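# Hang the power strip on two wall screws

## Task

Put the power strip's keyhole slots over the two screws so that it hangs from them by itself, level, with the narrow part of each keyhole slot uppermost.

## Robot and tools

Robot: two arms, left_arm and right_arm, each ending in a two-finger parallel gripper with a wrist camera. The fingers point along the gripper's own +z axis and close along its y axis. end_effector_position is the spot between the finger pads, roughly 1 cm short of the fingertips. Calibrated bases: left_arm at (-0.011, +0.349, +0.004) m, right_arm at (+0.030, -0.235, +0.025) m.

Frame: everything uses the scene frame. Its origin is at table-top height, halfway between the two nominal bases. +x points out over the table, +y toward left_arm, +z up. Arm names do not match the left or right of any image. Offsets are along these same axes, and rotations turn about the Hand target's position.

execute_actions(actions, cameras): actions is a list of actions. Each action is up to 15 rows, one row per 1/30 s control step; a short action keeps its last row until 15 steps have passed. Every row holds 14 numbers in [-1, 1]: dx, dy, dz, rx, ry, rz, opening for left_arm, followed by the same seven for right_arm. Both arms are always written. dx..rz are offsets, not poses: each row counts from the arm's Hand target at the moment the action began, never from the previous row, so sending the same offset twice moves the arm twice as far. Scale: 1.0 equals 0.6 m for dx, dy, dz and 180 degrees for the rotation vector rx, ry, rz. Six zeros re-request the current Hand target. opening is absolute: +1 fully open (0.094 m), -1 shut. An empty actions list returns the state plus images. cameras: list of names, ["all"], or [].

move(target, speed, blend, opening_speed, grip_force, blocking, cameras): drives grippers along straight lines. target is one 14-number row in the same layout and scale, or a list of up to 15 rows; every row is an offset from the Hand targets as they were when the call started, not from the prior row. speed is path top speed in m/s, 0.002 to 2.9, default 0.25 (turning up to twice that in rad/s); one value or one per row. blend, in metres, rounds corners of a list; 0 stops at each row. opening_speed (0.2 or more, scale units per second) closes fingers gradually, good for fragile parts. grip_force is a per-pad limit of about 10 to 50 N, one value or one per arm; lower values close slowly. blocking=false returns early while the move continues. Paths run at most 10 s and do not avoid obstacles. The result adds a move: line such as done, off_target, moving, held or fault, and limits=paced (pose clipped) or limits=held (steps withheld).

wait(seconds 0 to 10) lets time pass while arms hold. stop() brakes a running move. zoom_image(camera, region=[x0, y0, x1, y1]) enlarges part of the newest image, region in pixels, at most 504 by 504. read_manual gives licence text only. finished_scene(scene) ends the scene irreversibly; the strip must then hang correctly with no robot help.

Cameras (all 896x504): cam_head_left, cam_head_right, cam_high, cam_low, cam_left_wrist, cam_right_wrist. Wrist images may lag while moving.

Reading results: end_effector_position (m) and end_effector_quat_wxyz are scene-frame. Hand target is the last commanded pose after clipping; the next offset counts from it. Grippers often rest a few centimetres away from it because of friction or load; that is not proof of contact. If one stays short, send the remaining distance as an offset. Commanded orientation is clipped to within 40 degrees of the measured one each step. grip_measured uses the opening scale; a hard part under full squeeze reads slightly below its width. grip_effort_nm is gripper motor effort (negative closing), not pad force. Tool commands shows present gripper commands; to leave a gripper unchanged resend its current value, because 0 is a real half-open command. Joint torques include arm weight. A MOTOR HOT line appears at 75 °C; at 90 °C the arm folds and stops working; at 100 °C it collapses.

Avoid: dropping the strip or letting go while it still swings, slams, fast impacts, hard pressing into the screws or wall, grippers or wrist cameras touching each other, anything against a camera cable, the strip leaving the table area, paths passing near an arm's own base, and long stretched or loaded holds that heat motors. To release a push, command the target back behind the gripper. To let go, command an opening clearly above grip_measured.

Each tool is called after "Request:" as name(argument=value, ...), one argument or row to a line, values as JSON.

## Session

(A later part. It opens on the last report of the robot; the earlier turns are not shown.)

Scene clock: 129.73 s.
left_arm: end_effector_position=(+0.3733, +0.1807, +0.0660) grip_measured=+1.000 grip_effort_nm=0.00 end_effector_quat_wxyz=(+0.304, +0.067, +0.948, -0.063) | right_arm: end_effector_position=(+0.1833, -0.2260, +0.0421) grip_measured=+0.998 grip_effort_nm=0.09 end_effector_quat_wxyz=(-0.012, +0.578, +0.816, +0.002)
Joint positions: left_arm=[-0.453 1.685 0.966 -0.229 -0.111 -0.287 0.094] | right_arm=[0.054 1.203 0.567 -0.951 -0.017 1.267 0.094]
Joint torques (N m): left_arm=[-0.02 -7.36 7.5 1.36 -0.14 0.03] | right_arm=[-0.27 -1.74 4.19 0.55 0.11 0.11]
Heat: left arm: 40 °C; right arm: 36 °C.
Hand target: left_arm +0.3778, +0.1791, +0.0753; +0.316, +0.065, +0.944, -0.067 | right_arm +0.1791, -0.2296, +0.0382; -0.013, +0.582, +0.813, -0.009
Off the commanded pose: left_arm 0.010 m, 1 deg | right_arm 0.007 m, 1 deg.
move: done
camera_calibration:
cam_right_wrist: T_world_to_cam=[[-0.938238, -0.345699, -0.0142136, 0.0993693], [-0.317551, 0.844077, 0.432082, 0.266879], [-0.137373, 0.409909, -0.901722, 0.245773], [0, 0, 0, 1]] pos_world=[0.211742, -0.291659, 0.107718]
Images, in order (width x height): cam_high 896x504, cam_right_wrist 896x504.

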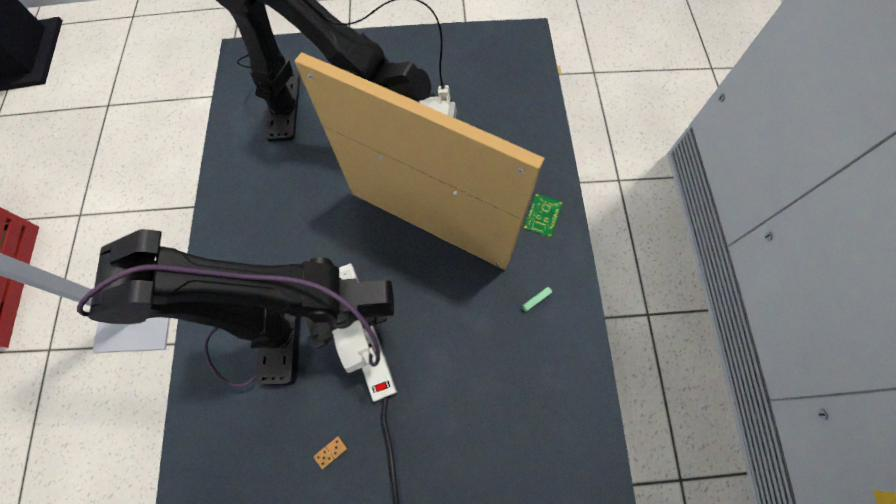

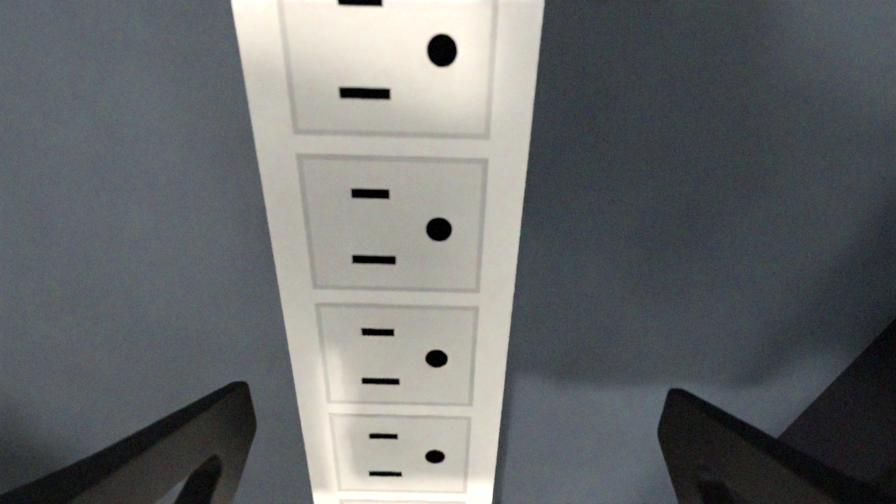

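Request:
move(
  target=[0, 0, 0, 0, 0, 0, 1, 0.0223, -0.0012, -0.035, -0.0054, -0.0055, -0.0033, 1],
  speed=0.1,
  cameras=["cam_right_wrist"],
)

Scene clock: 143.77 s.
left_arm: end_effector_position=(+0.3733, +0.1807, +0.0660) grip_measured=+1.000 grip_effort_nm=0.00 end_effector_quat_wxyz=(+0.304, +0.067, +0.948, -0.063) | right_arm: end_effector_position=(+0.1935, -0.2281, +0.0207) grip_measured=+0.998 grip_effort_nm=0.09 end_effector_quat_wxyz=(-0.006, +0.586, +0.810, -0.003)
Joint positions: left_arm=[-0.453 1.685 0.966 -0.229 -0.111 -0.287 0.094] | right_arm=[0.056 1.298 0.533 -0.819 -0.001 1.289 0.094]
Joint torques (N m): left_arm=[-0.03 -7.38 7.49 1.36 -0.13 0.04] | right_arm=[0.54 -2.09 4.29 0.66 0.11 0.11]
Heat: left arm: 40 °C; right arm: 35 °C.
Hand target: left_arm +0.3778, +0.1791, +0.0753; +0.316, +0.065, +0.944, -0.067 | right_arm +0.1925, -0.2303, +0.0172; -0.001, +0.587, +0.810, -0.011
Off the commanded pose: left_arm 0.010 m, 1 deg | right_arm 0.004 m, 1 deg.
move: done
camera_calibration:
cam_right_wrist: T_world_to_cam=[[-0.944568, -0.328097, -0.0119766, 0.113098], [-0.302915, 0.856844, 0.417206, 0.2816], [-0.126622, 0.397707, -0.908733, 0.224053], [0, 0, 0, 1]] pos_world=[0.2205, -0.293288, 0.087474]
Images, in order (width x height): cam_right_wrist 896x504.

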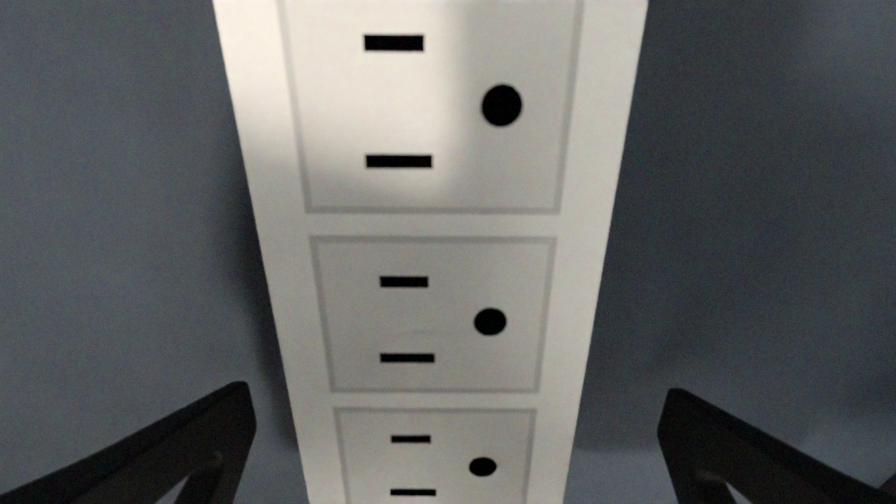

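Request:
move(
  target=[
    [0, 0, 0, 0, 0, 0, 1, 0.0063, 0.0022, 0, 0, 0, 0, 1],
    [0, 0, 0, 0, 0, 0, 1, 0.0063, 0.0022, 0, 0, 0, 0, -0.3],
  ],
  speed=0.05,
  grip_force=[50, 40],
  cameras=["cam_right_wrist", "cam_high"],
)

Scene clock: 153.73 s.
left_arm: end_effector_position=(+0.3733, +0.1807, +0.0660) grip_measured=+1.000 grip_effort_nm=0.00 end_effector_quat_wxyz=(+0.304, +0.067, +0.948, -0.063) | right_arm: end_effector_position=(+0.1949, -0.2269, +0.0180) grip_measured=-0.037 grip_effort_nm=-0.81 end_effector_quat_wxyz=(-0.007, +0.586, +0.810, -0.005)
Joint positions: left_arm=[-0.453 1.685 0.966 -0.229 -0.111 -0.287 0.094] | right_arm=[0.063 1.316 0.533 -0.804 -0.001 1.296 0.045]
Joint torques (N m): left_arm=[-0.02 -7.38 7.5 1.36 -0.13 0.03] | right_arm=[0.65 -2.33 5.01 0.58 0.12 0.11]
Heat: left arm: 40 °C; right arm: 35 °C.
Hand target: left_arm +0.3778, +0.1791, +0.0753; +0.316, +0.065, +0.944, -0.067 | right_arm +0.1963, -0.2289, +0.0172; -0.001, +0.587, +0.810, -0.011
Off the commanded pose: left_arm 0.010 m, 1 deg | right_arm 0.003 m, 1 deg.
grip_force (N): 50, 40
move: done
camera_calibration:
cam_right_wrist: T_world_to_cam=[[-0.944829, -0.327447, -0.00871389, 0.11485], [-0.300911, 0.857135, 0.418058, 0.281726], [-0.129423, 0.397615, -0.908379, 0.221872], [0, 0, 0, 1]] pos_world=[0.222003, -0.292089, 0.0847666]
Images, in order (width x height): cam_high 896x504, cam_right_wrist 896x504.

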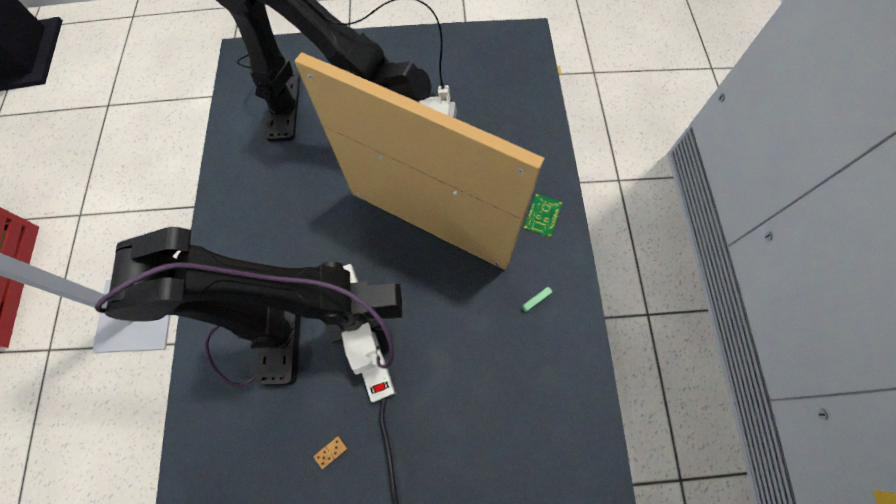

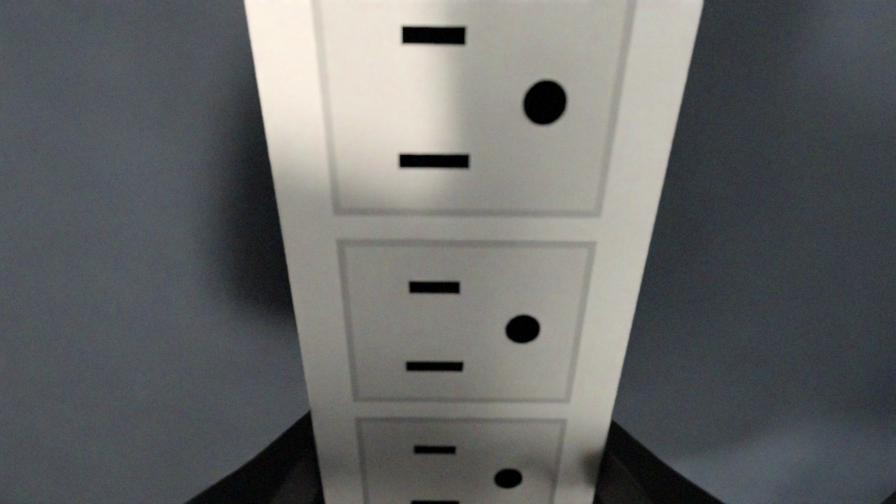

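Request:
zoom_image(
  camera="cam_right_wrist",
  region=[230, 0, 470, 240],
)

Request:
zoom_image(
  camera="cam_right_wrist",
  region=[470, 0, 710, 240],
)

Request:
zoom_image(
  camera="cam_right_wrist",
  region=[290, 380, 470, 504],
)

Request:
zoom_image(
  camera="cam_right_wrist",
  region=[470, 380, 650, 504],
)

Scaled by 2.100 from the camera's 896x504 image, which has a finer 1280x720 frame.

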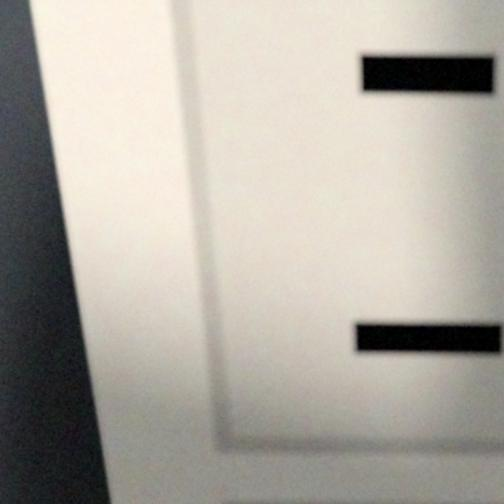

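Scaled by 2.100 from the camera's 896x504 image, which has a finer 1280x720 frame.

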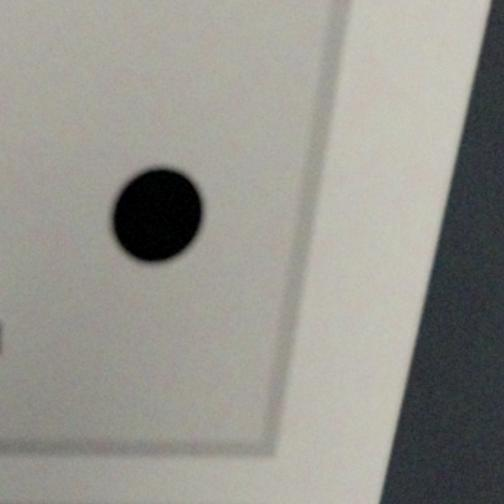

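Scaled by 2.800 from the camera's 896x504 image, which has a finer 1280x720 frame.

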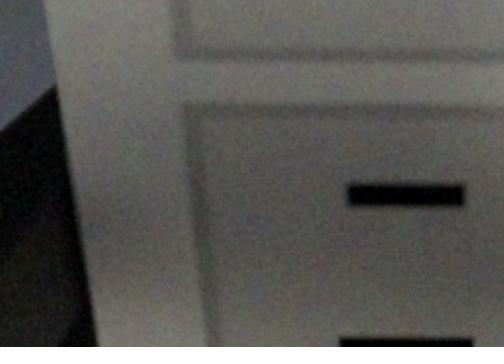

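Scaled by 2.800 from the camera's 896x504 image, which has a finer 1280x720 frame.

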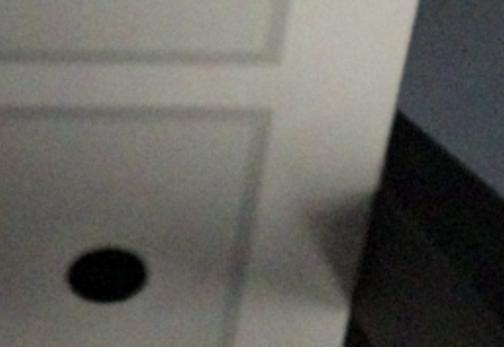

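Request:
move(
  target=[
    [0, 0, 0, 0, 0, 0, 1, 0, 0, 0.15, 0, 0, 0, -0.3],
    [0, 0, 0, 0, 0, 0, 1, 0.1698, 0.2602, 0.2797, 0.3231, -0.4012, 0.1787, -0.3],
  ],
  speed=[0.1, 0.2],
  blend=[0.03, 0],
  cameras=["all"],
)

Scene clock: 171.73 s.
left_arm: end_effector_position=(+0.3733, +0.1807, +0.0660) grip_measured=+1.000 grip_effort_nm=0.00 end_effector_quat_wxyz=(+0.304, +0.067, +0.948, -0.063) | right_arm: end_effector_position=(+0.3051, -0.0834, +0.1614) grip_measured=-0.038 grip_effort_nm=-0.85 end_effector_quat_wxyz=(+0.166, +0.261, +0.689, +0.656)
Joint positions: left_arm=[-0.453 1.685 0.966 -0.229 -0.111 -0.287 0.094] | right_arm=[0.041 1.394 0.119 1.133 -0.934 1.57 0.045]
Joint torques (N m): left_arm=[-0.03 -7.36 7.49 1.36 -0.13 0.04] | right_arm=[1.8 -3.21 4.85 2.9 -0.58 -0.24]
Heat: left arm: 41 °C; right arm: 36 °C.
Hand target: left_arm +0.3778, +0.1791, +0.0753; +0.316, +0.065, +0.944, -0.067 | right_arm +0.2981, -0.0728, +0.1850; +0.189, +0.189, +0.682, +0.681
Off the commanded pose: left_arm 0.010 m, 1 deg | right_arm 0.027 m, 9 deg.
grip_force (N): 50, 40
move: off_target (right_arm)
camera_calibration:
cam_right_wrist: T_world_to_cam=[[-0.113792, 0.00696254, -0.99348, 0.200582], [-0.975449, 0.188991, 0.113051, 0.331255], [0.188546, 0.981954, -0.014714, 0.116756], [0, 0, 0, 1]] pos_world=[0.323933, -0.17865, 0.163544]

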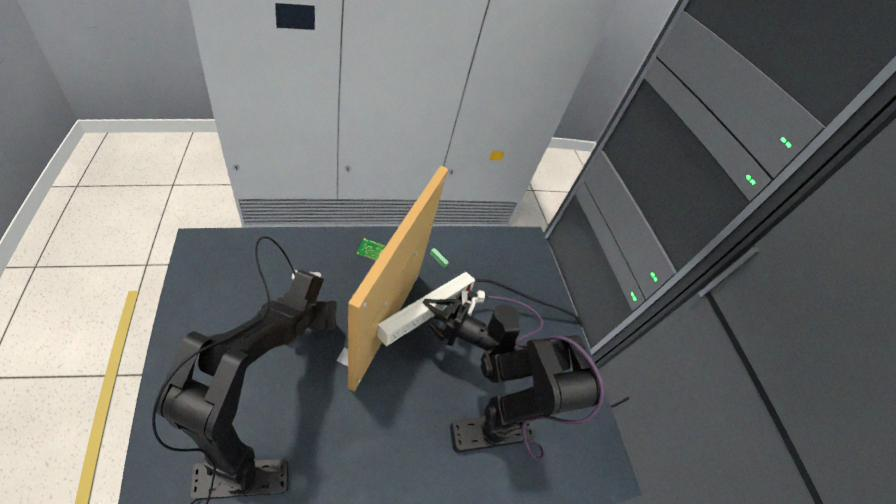

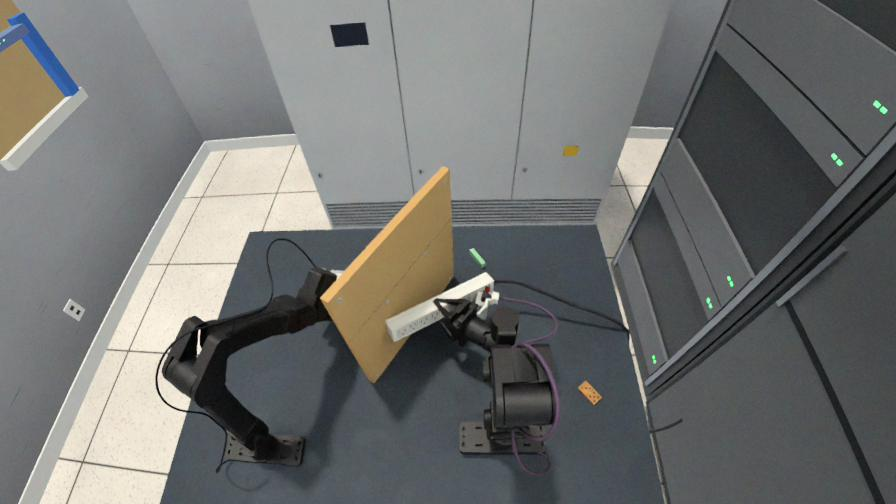

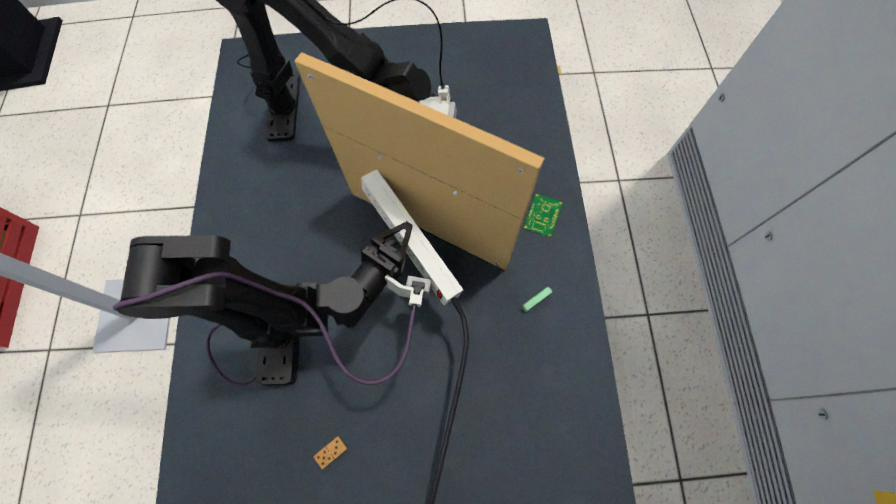

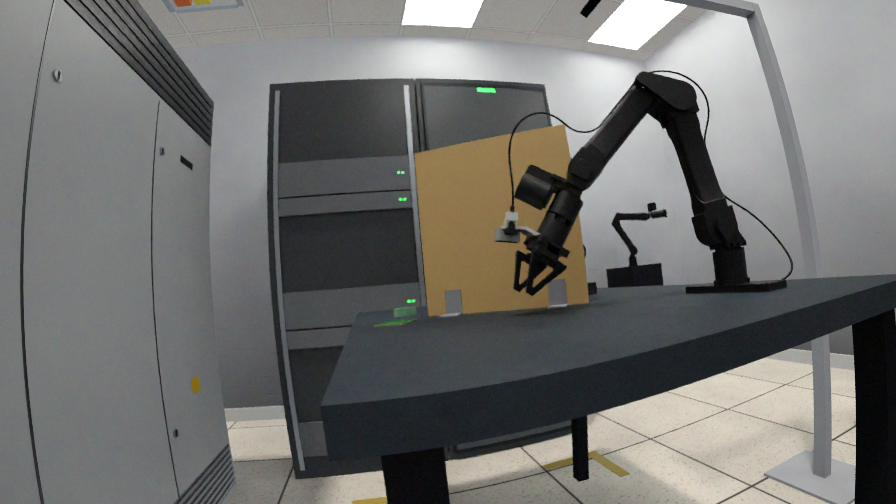

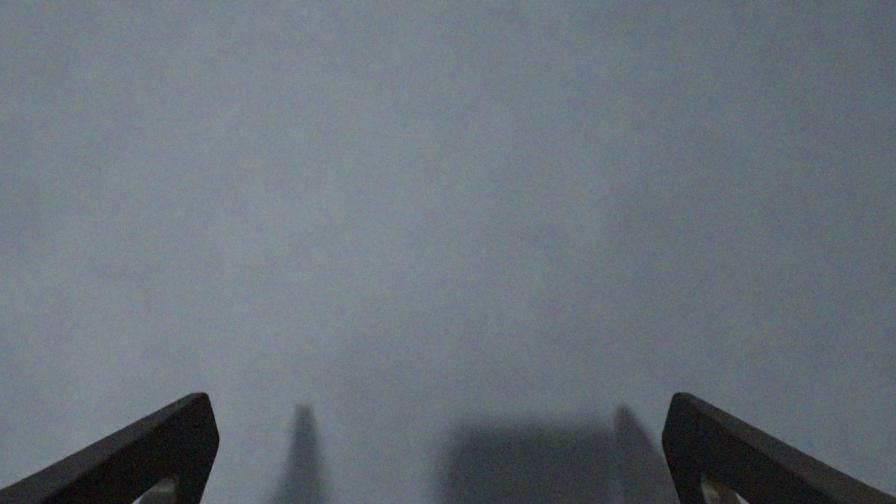

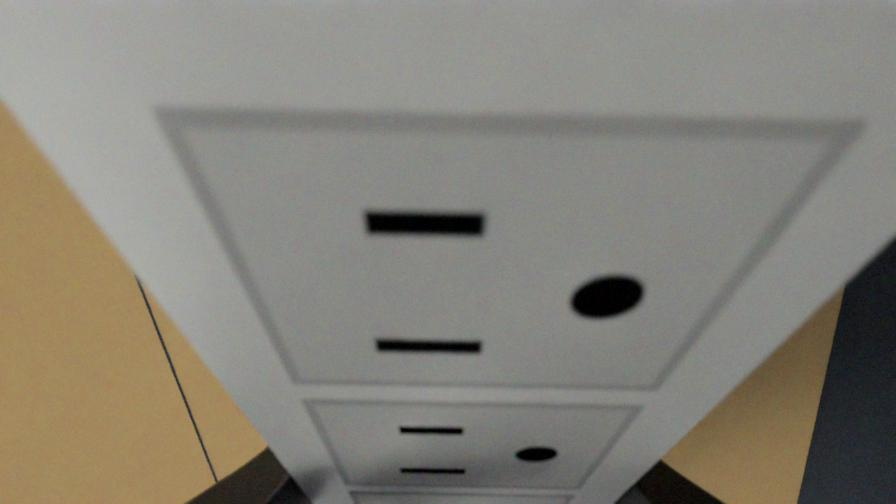

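Request:
zoom_image(
  camera="cam_head_right",
  region=[370, 250, 680, 440],
)

Request:
zoom_image(
  camera="cam_high",
  region=[340, 150, 560, 504],
)

Request:
zoom_image(
  camera="cam_head_left",
  region=[370, 250, 640, 440],
)

Scaled by 1.626 from the camera's 896x504 image, which has a finer 1280x720 frame.

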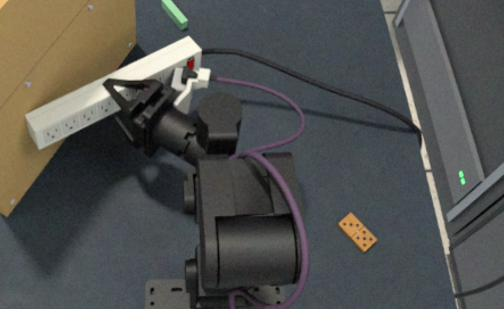

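Scaled by 1.424 from the camera's 896x504 image, which has a finer 1280x720 frame.

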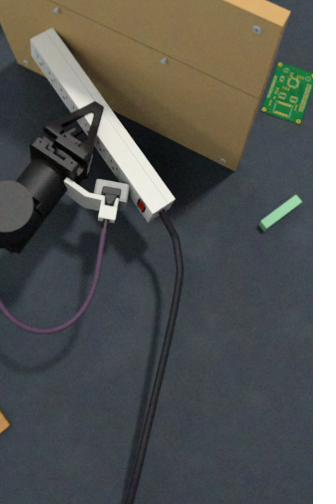

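Scaled by 1.867 from the camera's 896x504 image, which has a finer 1280x720 frame.

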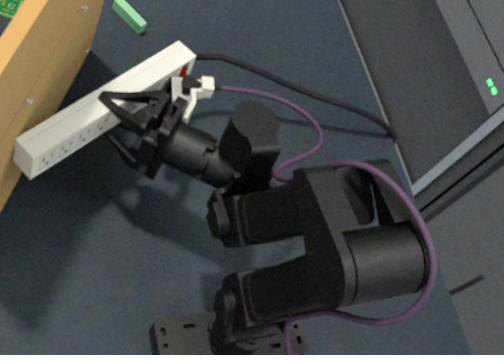

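Request:
zoom_image(
  camera="cam_low",
  region=[440, 400, 560, 480],
)

Request:
zoom_image(
  camera="cam_head_right",
  region=[580, 290, 700, 420],
)

Request:
zoom_image(
  camera="cam_right_wrist",
  region=[0, 0, 504, 504],
)

Scaled by 4.200 from the camera's 896x504 image, which has a finer 1280x720 frame.

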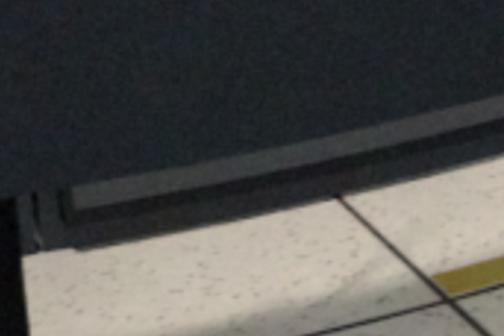

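Scaled by 3.877 from the camera's 896x504 image, which has a finer 1280x720 frame.

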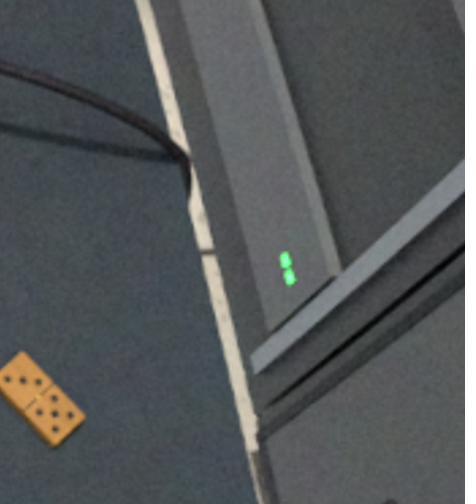

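Scaled by 1.000.

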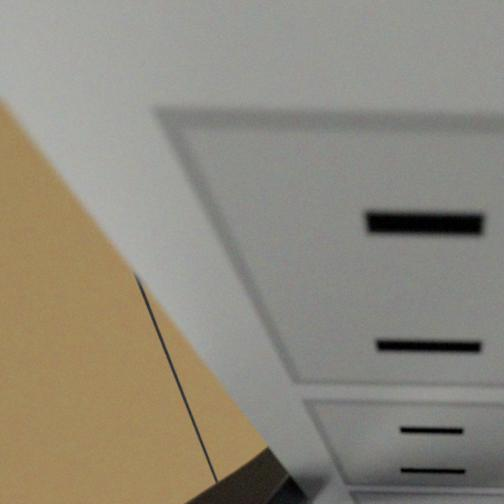

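Request:
zoom_image(
  camera="cam_low",
  region=[400, 330, 660, 504],
)

Request:
zoom_image(
  camera="cam_head_left",
  region=[340, 250, 460, 400],
)

Scaled by 1.938 from the camera's 896x504 image, which has a finer 1280x720 frame.

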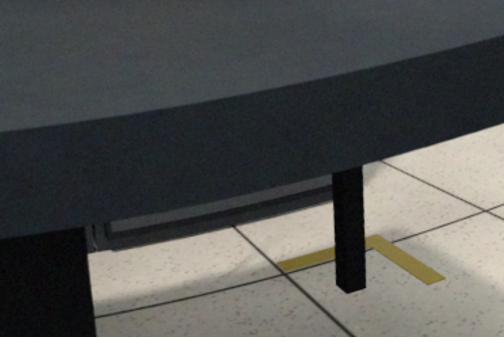

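Scaled by 3.360 from the camera's 896x504 image, which has a finer 1280x720 frame.

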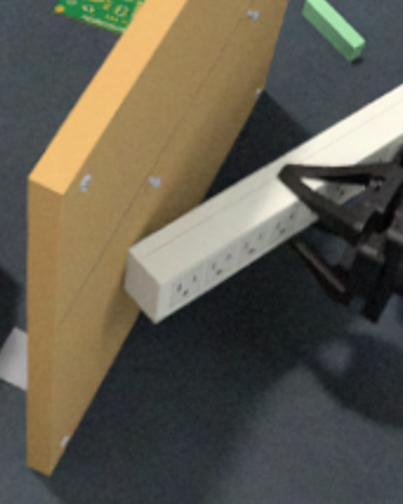

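Request:
move(
  target=[0, 0, 0, 0, 0, 0, 1, 0.0127, 0.0577, 0.031, 0.0028, -0.0451, 0.0228, -0.3],
  speed=0.06,
  grip_force=[50, 28],
  cameras=["cam_right_wrist", "cam_head_right", "cam_high", "cam_head_left"],
)

Scene clock: 197.33 s.
left_arm: end_effector_position=(+0.3733, +0.1807, +0.0660) grip_measured=+1.000 grip_effort_nm=0.00 end_effector_quat_wxyz=(+0.304, +0.067, +0.948, -0.063) | right_arm: end_effector_position=(+0.3086, -0.0602, +0.1639) grip_measured=-0.037 grip_effort_nm=-0.63 end_effector_quat_wxyz=(+0.177, +0.225, +0.687, +0.668)
Joint positions: left_arm=[-0.453 1.685 0.966 -0.229 -0.111 -0.287 0.094] | right_arm=[0.146 1.529 0.138 1.322 -0.868 1.575 0.045]
Joint torques (N m): left_arm=[-0.03 -7.38 7.49 1.36 -0.13 0.03] | right_arm=[4.42 -3.95 8.31 3.04 -0.58 -0.42]
Heat: left arm: 41 °C; right arm: 41 °C.
Hand target: left_arm +0.3778, +0.1791, +0.0753; +0.316, +0.065, +0.944, -0.067 | right_arm +0.3057, -0.0381, +0.2035; +0.212, +0.117, +0.670, +0.702
Off the commanded pose: left_arm 0.010 m, 1 deg | right_arm 0.045 m, 14 deg.
grip_force (N): 50, 28
move: off_target (right_arm)
camera_calibration:
cam_right_wrist: T_world_to_cam=[[-0.0459366, 0.00515333, -0.998931, 0.183133], [-0.987508, 0.150646, 0.0461884, 0.34232], [0.150723, 0.988574, -0.00183119, 0.103295], [0, 0, 0, 1]] pos_world=[0.330887, -0.154627, 0.167316]
Images, in order (width x height): cam_head_left 896x504, cam_head_right 896x504, cam_high 896x504, cam_right_wrist 896x504.

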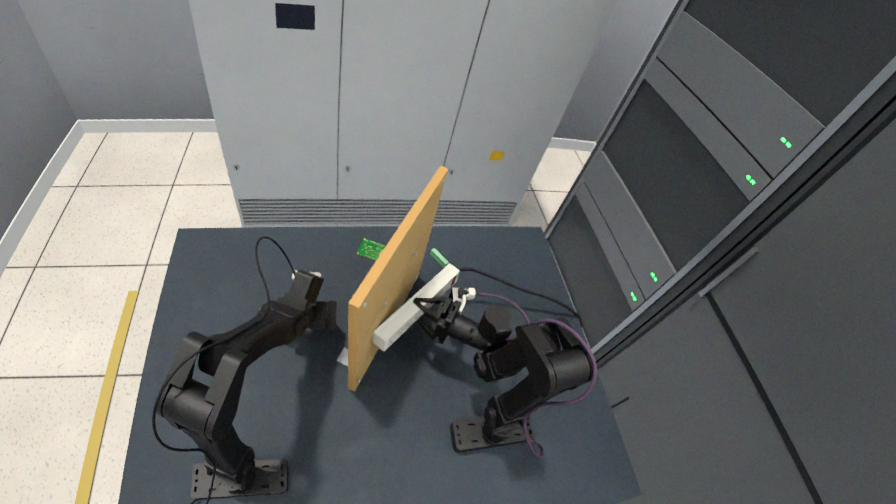

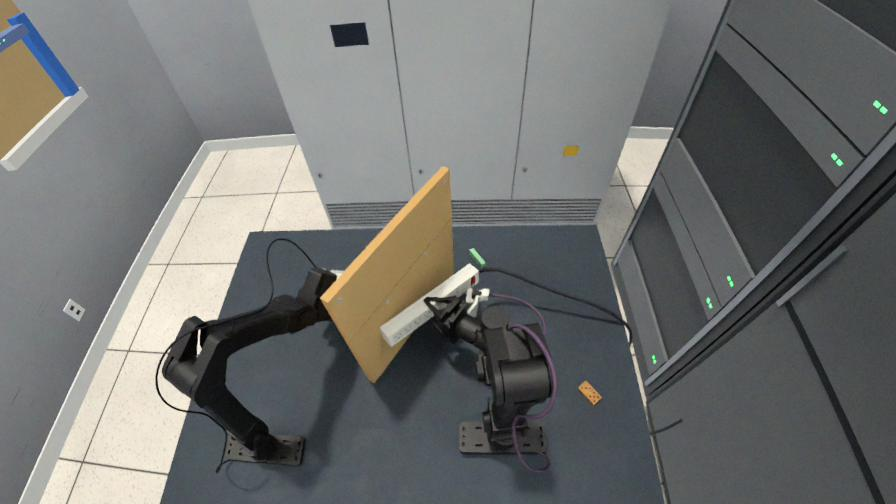

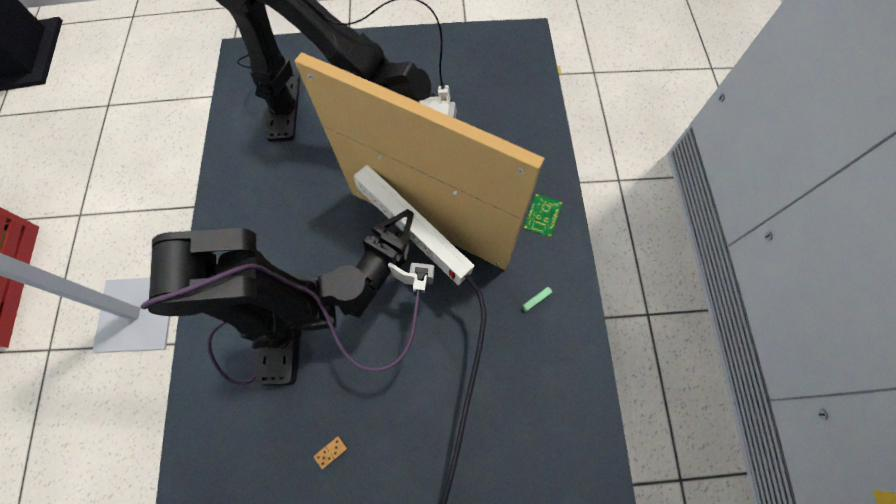

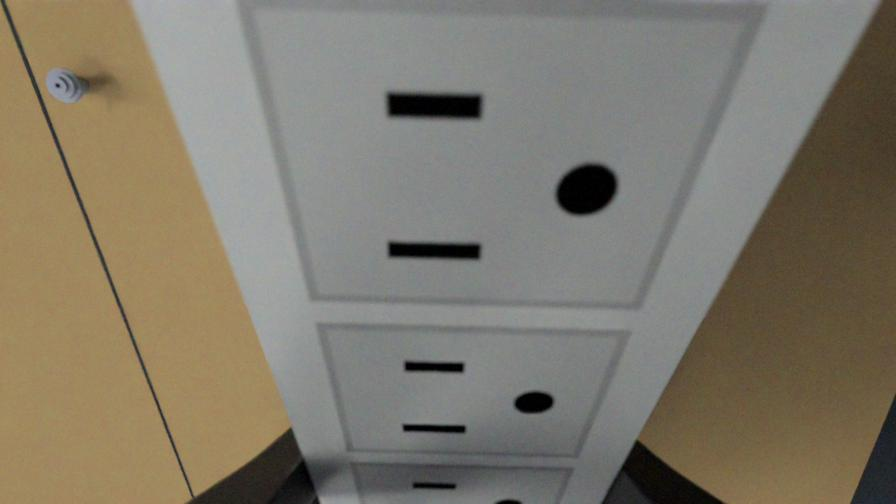

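Request:
wait(
  seconds=0.1,
  cameras=["cam_low"],
)

Request:
zoom_image(
  camera="cam_low",
  region=[420, 400, 620, 504],
)

Scene clock: 201.50 s.
left_arm: end_effector_position=(+0.3733, +0.1807, +0.0660) grip_measured=+1.000 grip_effort_nm=0.00 end_effector_quat_wxyz=(+0.304, +0.067, +0.948, -0.063) | right_arm: end_effector_position=(+0.3086, -0.0602, +0.1639) grip_measured=-0.037 grip_effort_nm=-0.63 end_effector_quat_wxyz=(+0.177, +0.225, +0.687, +0.668)
Joint positions: left_arm=[-0.453 1.685 0.966 -0.229 -0.111 -0.287 0.094] | right_arm=[0.146 1.529 0.138 1.322 -0.868 1.575 0.045]
Joint torques (N m): left_arm=[-0.03 -7.36 7.5 1.36 -0.13 0.03] | right_arm=[4.45 -3.79 8.44 3.05 -0.55 -0.42]
Heat: left arm: 41 °C; right arm: 41 °C.
Hand target: left_arm +0.3778, +0.1791, +0.0753; +0.316, +0.065, +0.944, -0.067 | right_arm +0.3057, -0.0381, +0.2035; +0.212, +0.117, +0.670, +0.702
Tool commands: left_gripper/opening=+1.0 right_gripper/opening=-0.3
Off the commanded pose: left_arm 0.010 m, 1 deg | right_arm 0.045 m, 14 deg.
grip_force (N): 50, 28
wait: 0.10 s; at rest from the start
Images, in order (width x height): cam_low 896x504.

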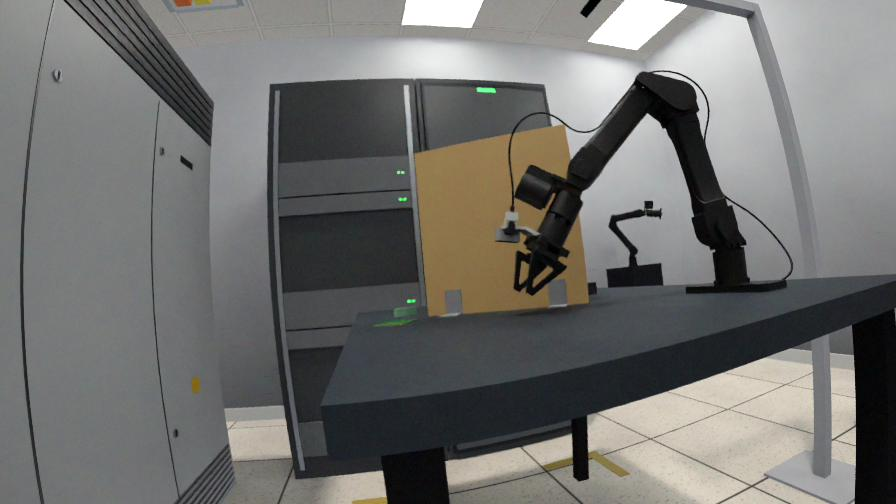

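Scaled by 2.520 from the camera's 896x504 image, which has a finer 1280x720 frame.

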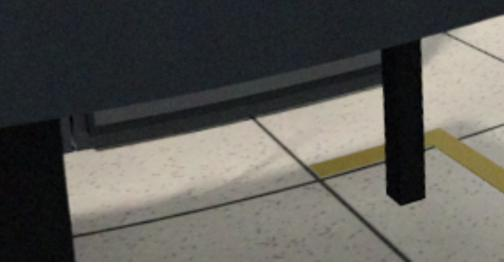

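Request:
move(
  target=[0, 0, 0, 0, 0, 0, 1, 0.0197, 0.0502, 0.0192, 0.0025, -0.0231, 0.0108, -0.3],
  speed=0.06,
  cameras=["cam_right_wrist", "cam_head_right", "cam_high"],
)

Scene clock: 207.30 s.
left_arm: end_effector_position=(+0.3733, +0.1807, +0.0660) grip_measured=+1.000 grip_effort_nm=0.00 end_effector_quat_wxyz=(+0.304, +0.067, +0.948, -0.063) | right_arm: end_effector_position=(+0.3143, -0.0234, +0.1768) grip_measured=-0.037 grip_effort_nm=-0.63 end_effector_quat_wxyz=(+0.174, +0.163, +0.690, +0.684)
Joint positions: left_arm=[-0.453 1.685 0.966 -0.229 -0.111 -0.287 0.094] | right_arm=[0.269 1.615 0.235 1.375 -0.841 1.548 0.045]
Joint torques (N m): left_arm=[-0.05 -7.36 7.5 1.36 -0.13 0.03] | right_arm=[3.44 -4.78 8.4 2.98 -0.11 -0.34]
Heat: left arm: 41 °C; right arm: 42 °C.
Hand target: left_arm +0.3778, +0.1791, +0.0753; +0.316, +0.065, +0.944, -0.067 | right_arm +0.3176, -0.0081, +0.2152; +0.224, +0.081, +0.661, +0.712
Off the commanded pose: left_arm 0.010 m, 1 deg | right_arm 0.041 m, 12 deg.
grip_force (N): 50, 28
move: off_target (right_arm)
camera_calibration:
cam_right_wrist: T_world_to_cam=[[0.0392016, 0.0021297, -0.999229, 0.169301], [-0.997688, 0.0556378, -0.0390226, 0.357912], [0.0555118, 0.998449, 0.00430587, 0.0952014], [0, 0, 0, 1]] pos_world=[0.345163, -0.115328, 0.182727]
Images, in order (width x height): cam_head_right 896x504, cam_high 896x504, cam_right_wrist 896x504.

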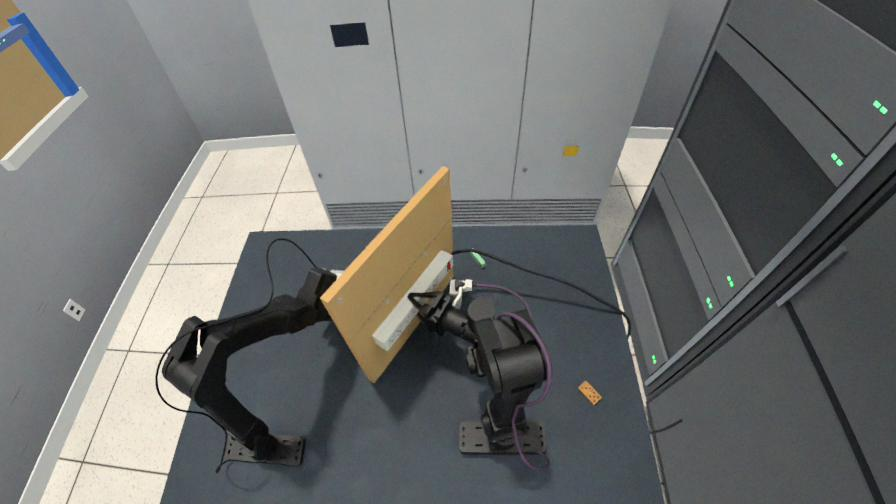

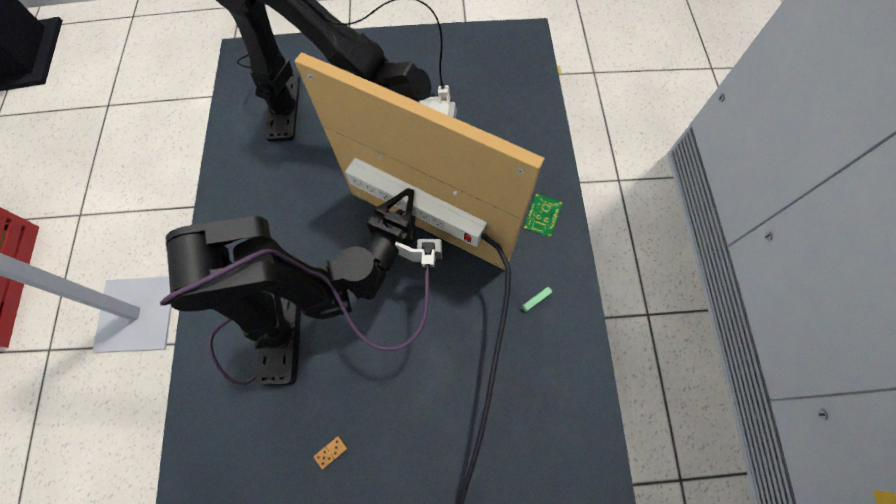

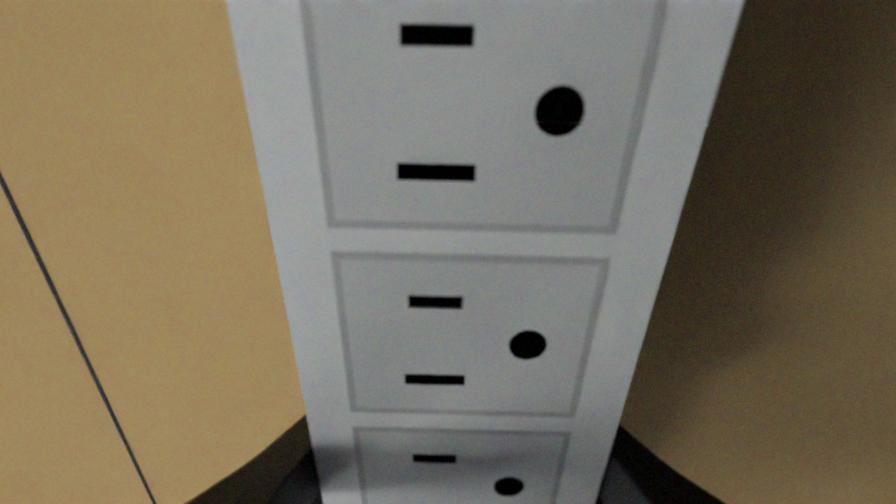

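Request:
move(
  target=[0, 0, 0, 0, 0, 0, 1, 0, 0, 0, 0, 0, 0, -0.4],
  grip_force=[50, 50],
  cameras=["cam_high", "cam_head_right", "cam_head_left", "cam_right_wrist"],
)

Request:
zoom_image(
  camera="cam_high",
  region=[330, 130, 430, 230],
)

Request:
zoom_image(
  camera="cam_high",
  region=[420, 160, 520, 260],
)

Request:
zoom_image(
  camera="cam_head_right",
  region=[350, 230, 480, 360],
)

Scene clock: 210.43 s.
left_arm: end_effector_position=(+0.3733, +0.1807, +0.0660) grip_measured=+1.000 grip_effort_nm=0.01 end_effector_quat_wxyz=(+0.304, +0.067, +0.948, -0.063) | right_arm: end_effector_position=(+0.3143, -0.0234, +0.1768) grip_measured=-0.044 grip_effort_nm=-1.03 end_effector_quat_wxyz=(+0.174, +0.163, +0.690, +0.684)
Joint positions: left_arm=[-0.453 1.685 0.966 -0.229 -0.111 -0.287 0.094] | right_arm=[0.269 1.615 0.235 1.375 -0.841 1.548 0.045]
Joint torques (N m): left_arm=[-0.03 -7.36 7.5 1.36 -0.13 0.04] | right_arm=[3.3 -4.55 8.47 3.05 -0.14 -0.34]
Heat: left arm: 41 °C; right arm: 43 °C.
Hand target: left_arm +0.3778, +0.1791, +0.0753; +0.316, +0.065, +0.944, -0.067 | right_arm +0.3176, -0.0081, +0.2152; +0.224, +0.081, +0.661, +0.712
Off the commanded pose: left_arm 0.010 m, 1 deg | right_arm 0.041 m, 12 deg.
move: off_target (right_arm)
camera_calibration:
cam_right_wrist: T_world_to_cam=[[0.0396061, 0.00220691, -0.999213, 0.169167], [-0.997672, 0.0556402, -0.0394222, 0.357979], [0.0555094, 0.998448, 0.00440547, 0.0951843], [0, 0, 0, 1]] pos_world=[0.345162, -0.115328, 0.182727]
Images, in order (width x height): cam_head_left 896x504, cam_head_right 896x504, cam_high 896x504, cam_right_wrist 896x504.

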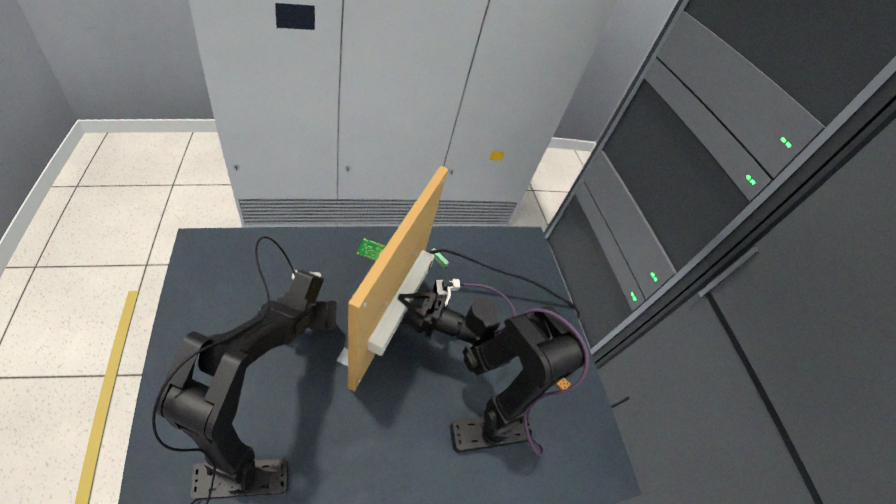

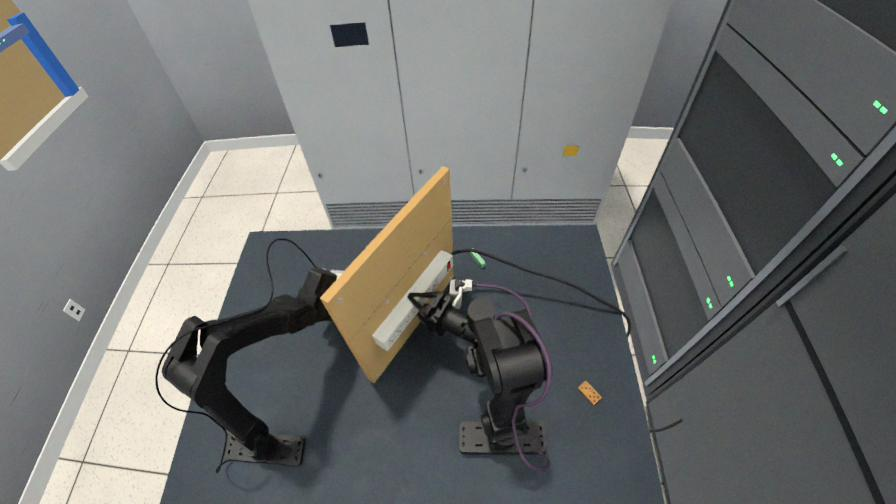

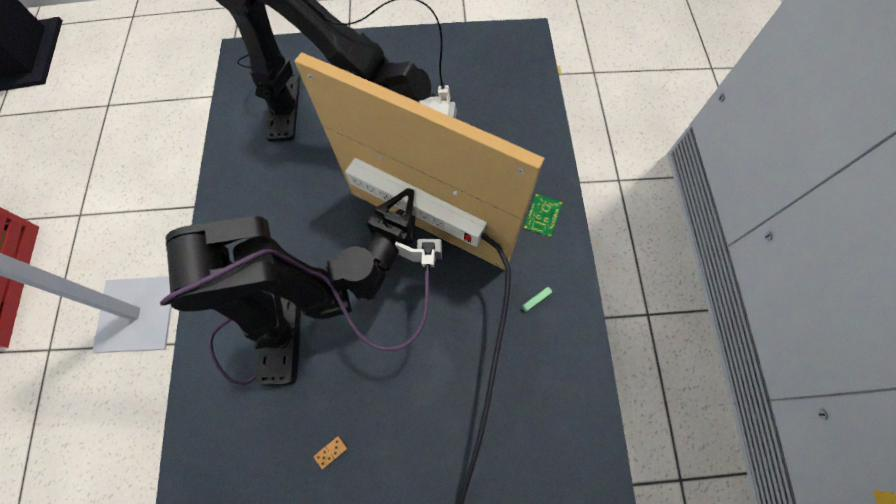

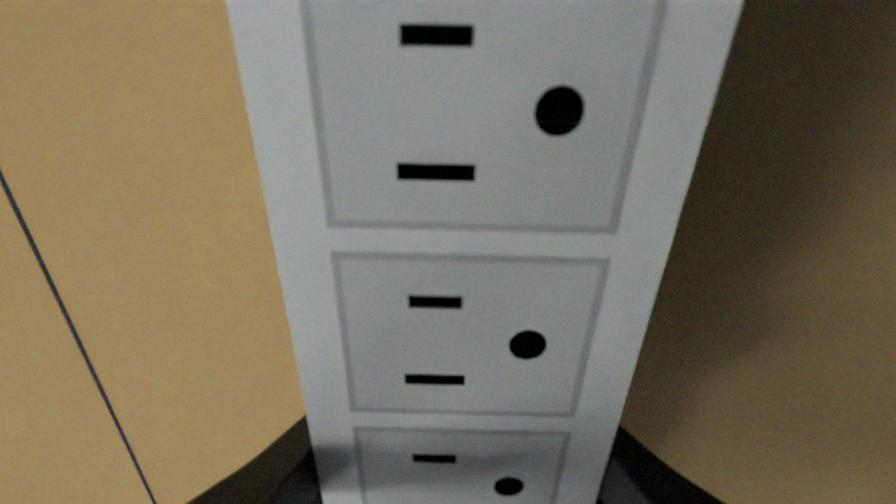

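Scaled by 5.040 from the camera's 896x504 image, which has a finer 1280x720 frame.

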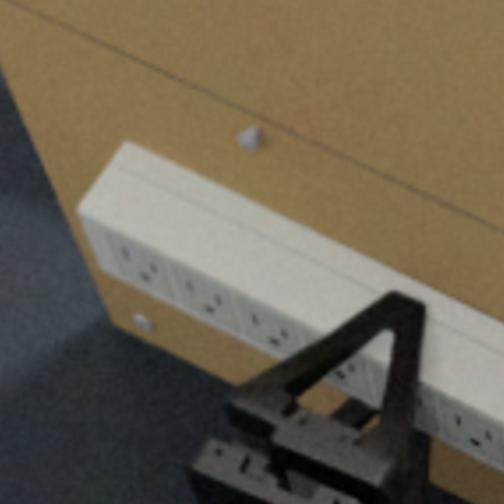

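Scaled by 5.040 from the camera's 896x504 image, which has a finer 1280x720 frame.

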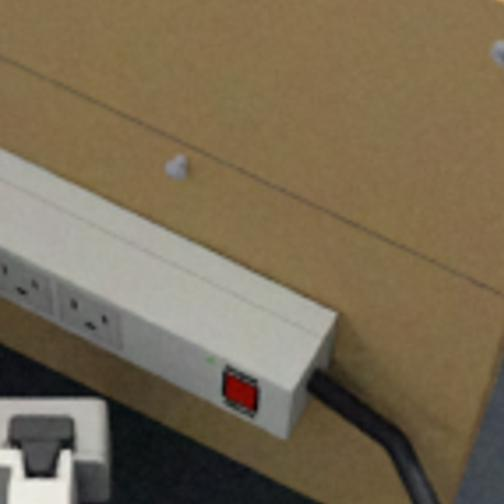

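Scaled by 3.877 from the camera's 896x504 image, which has a finer 1280x720 frame.

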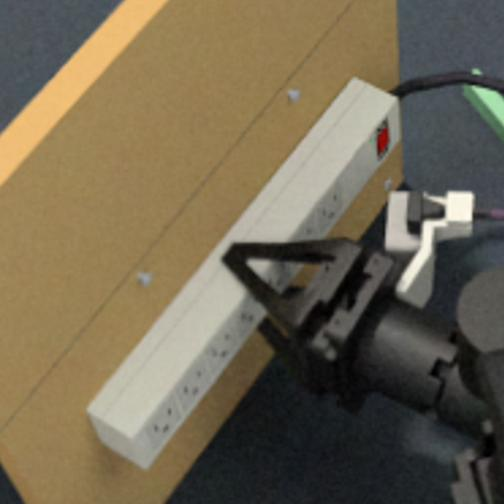

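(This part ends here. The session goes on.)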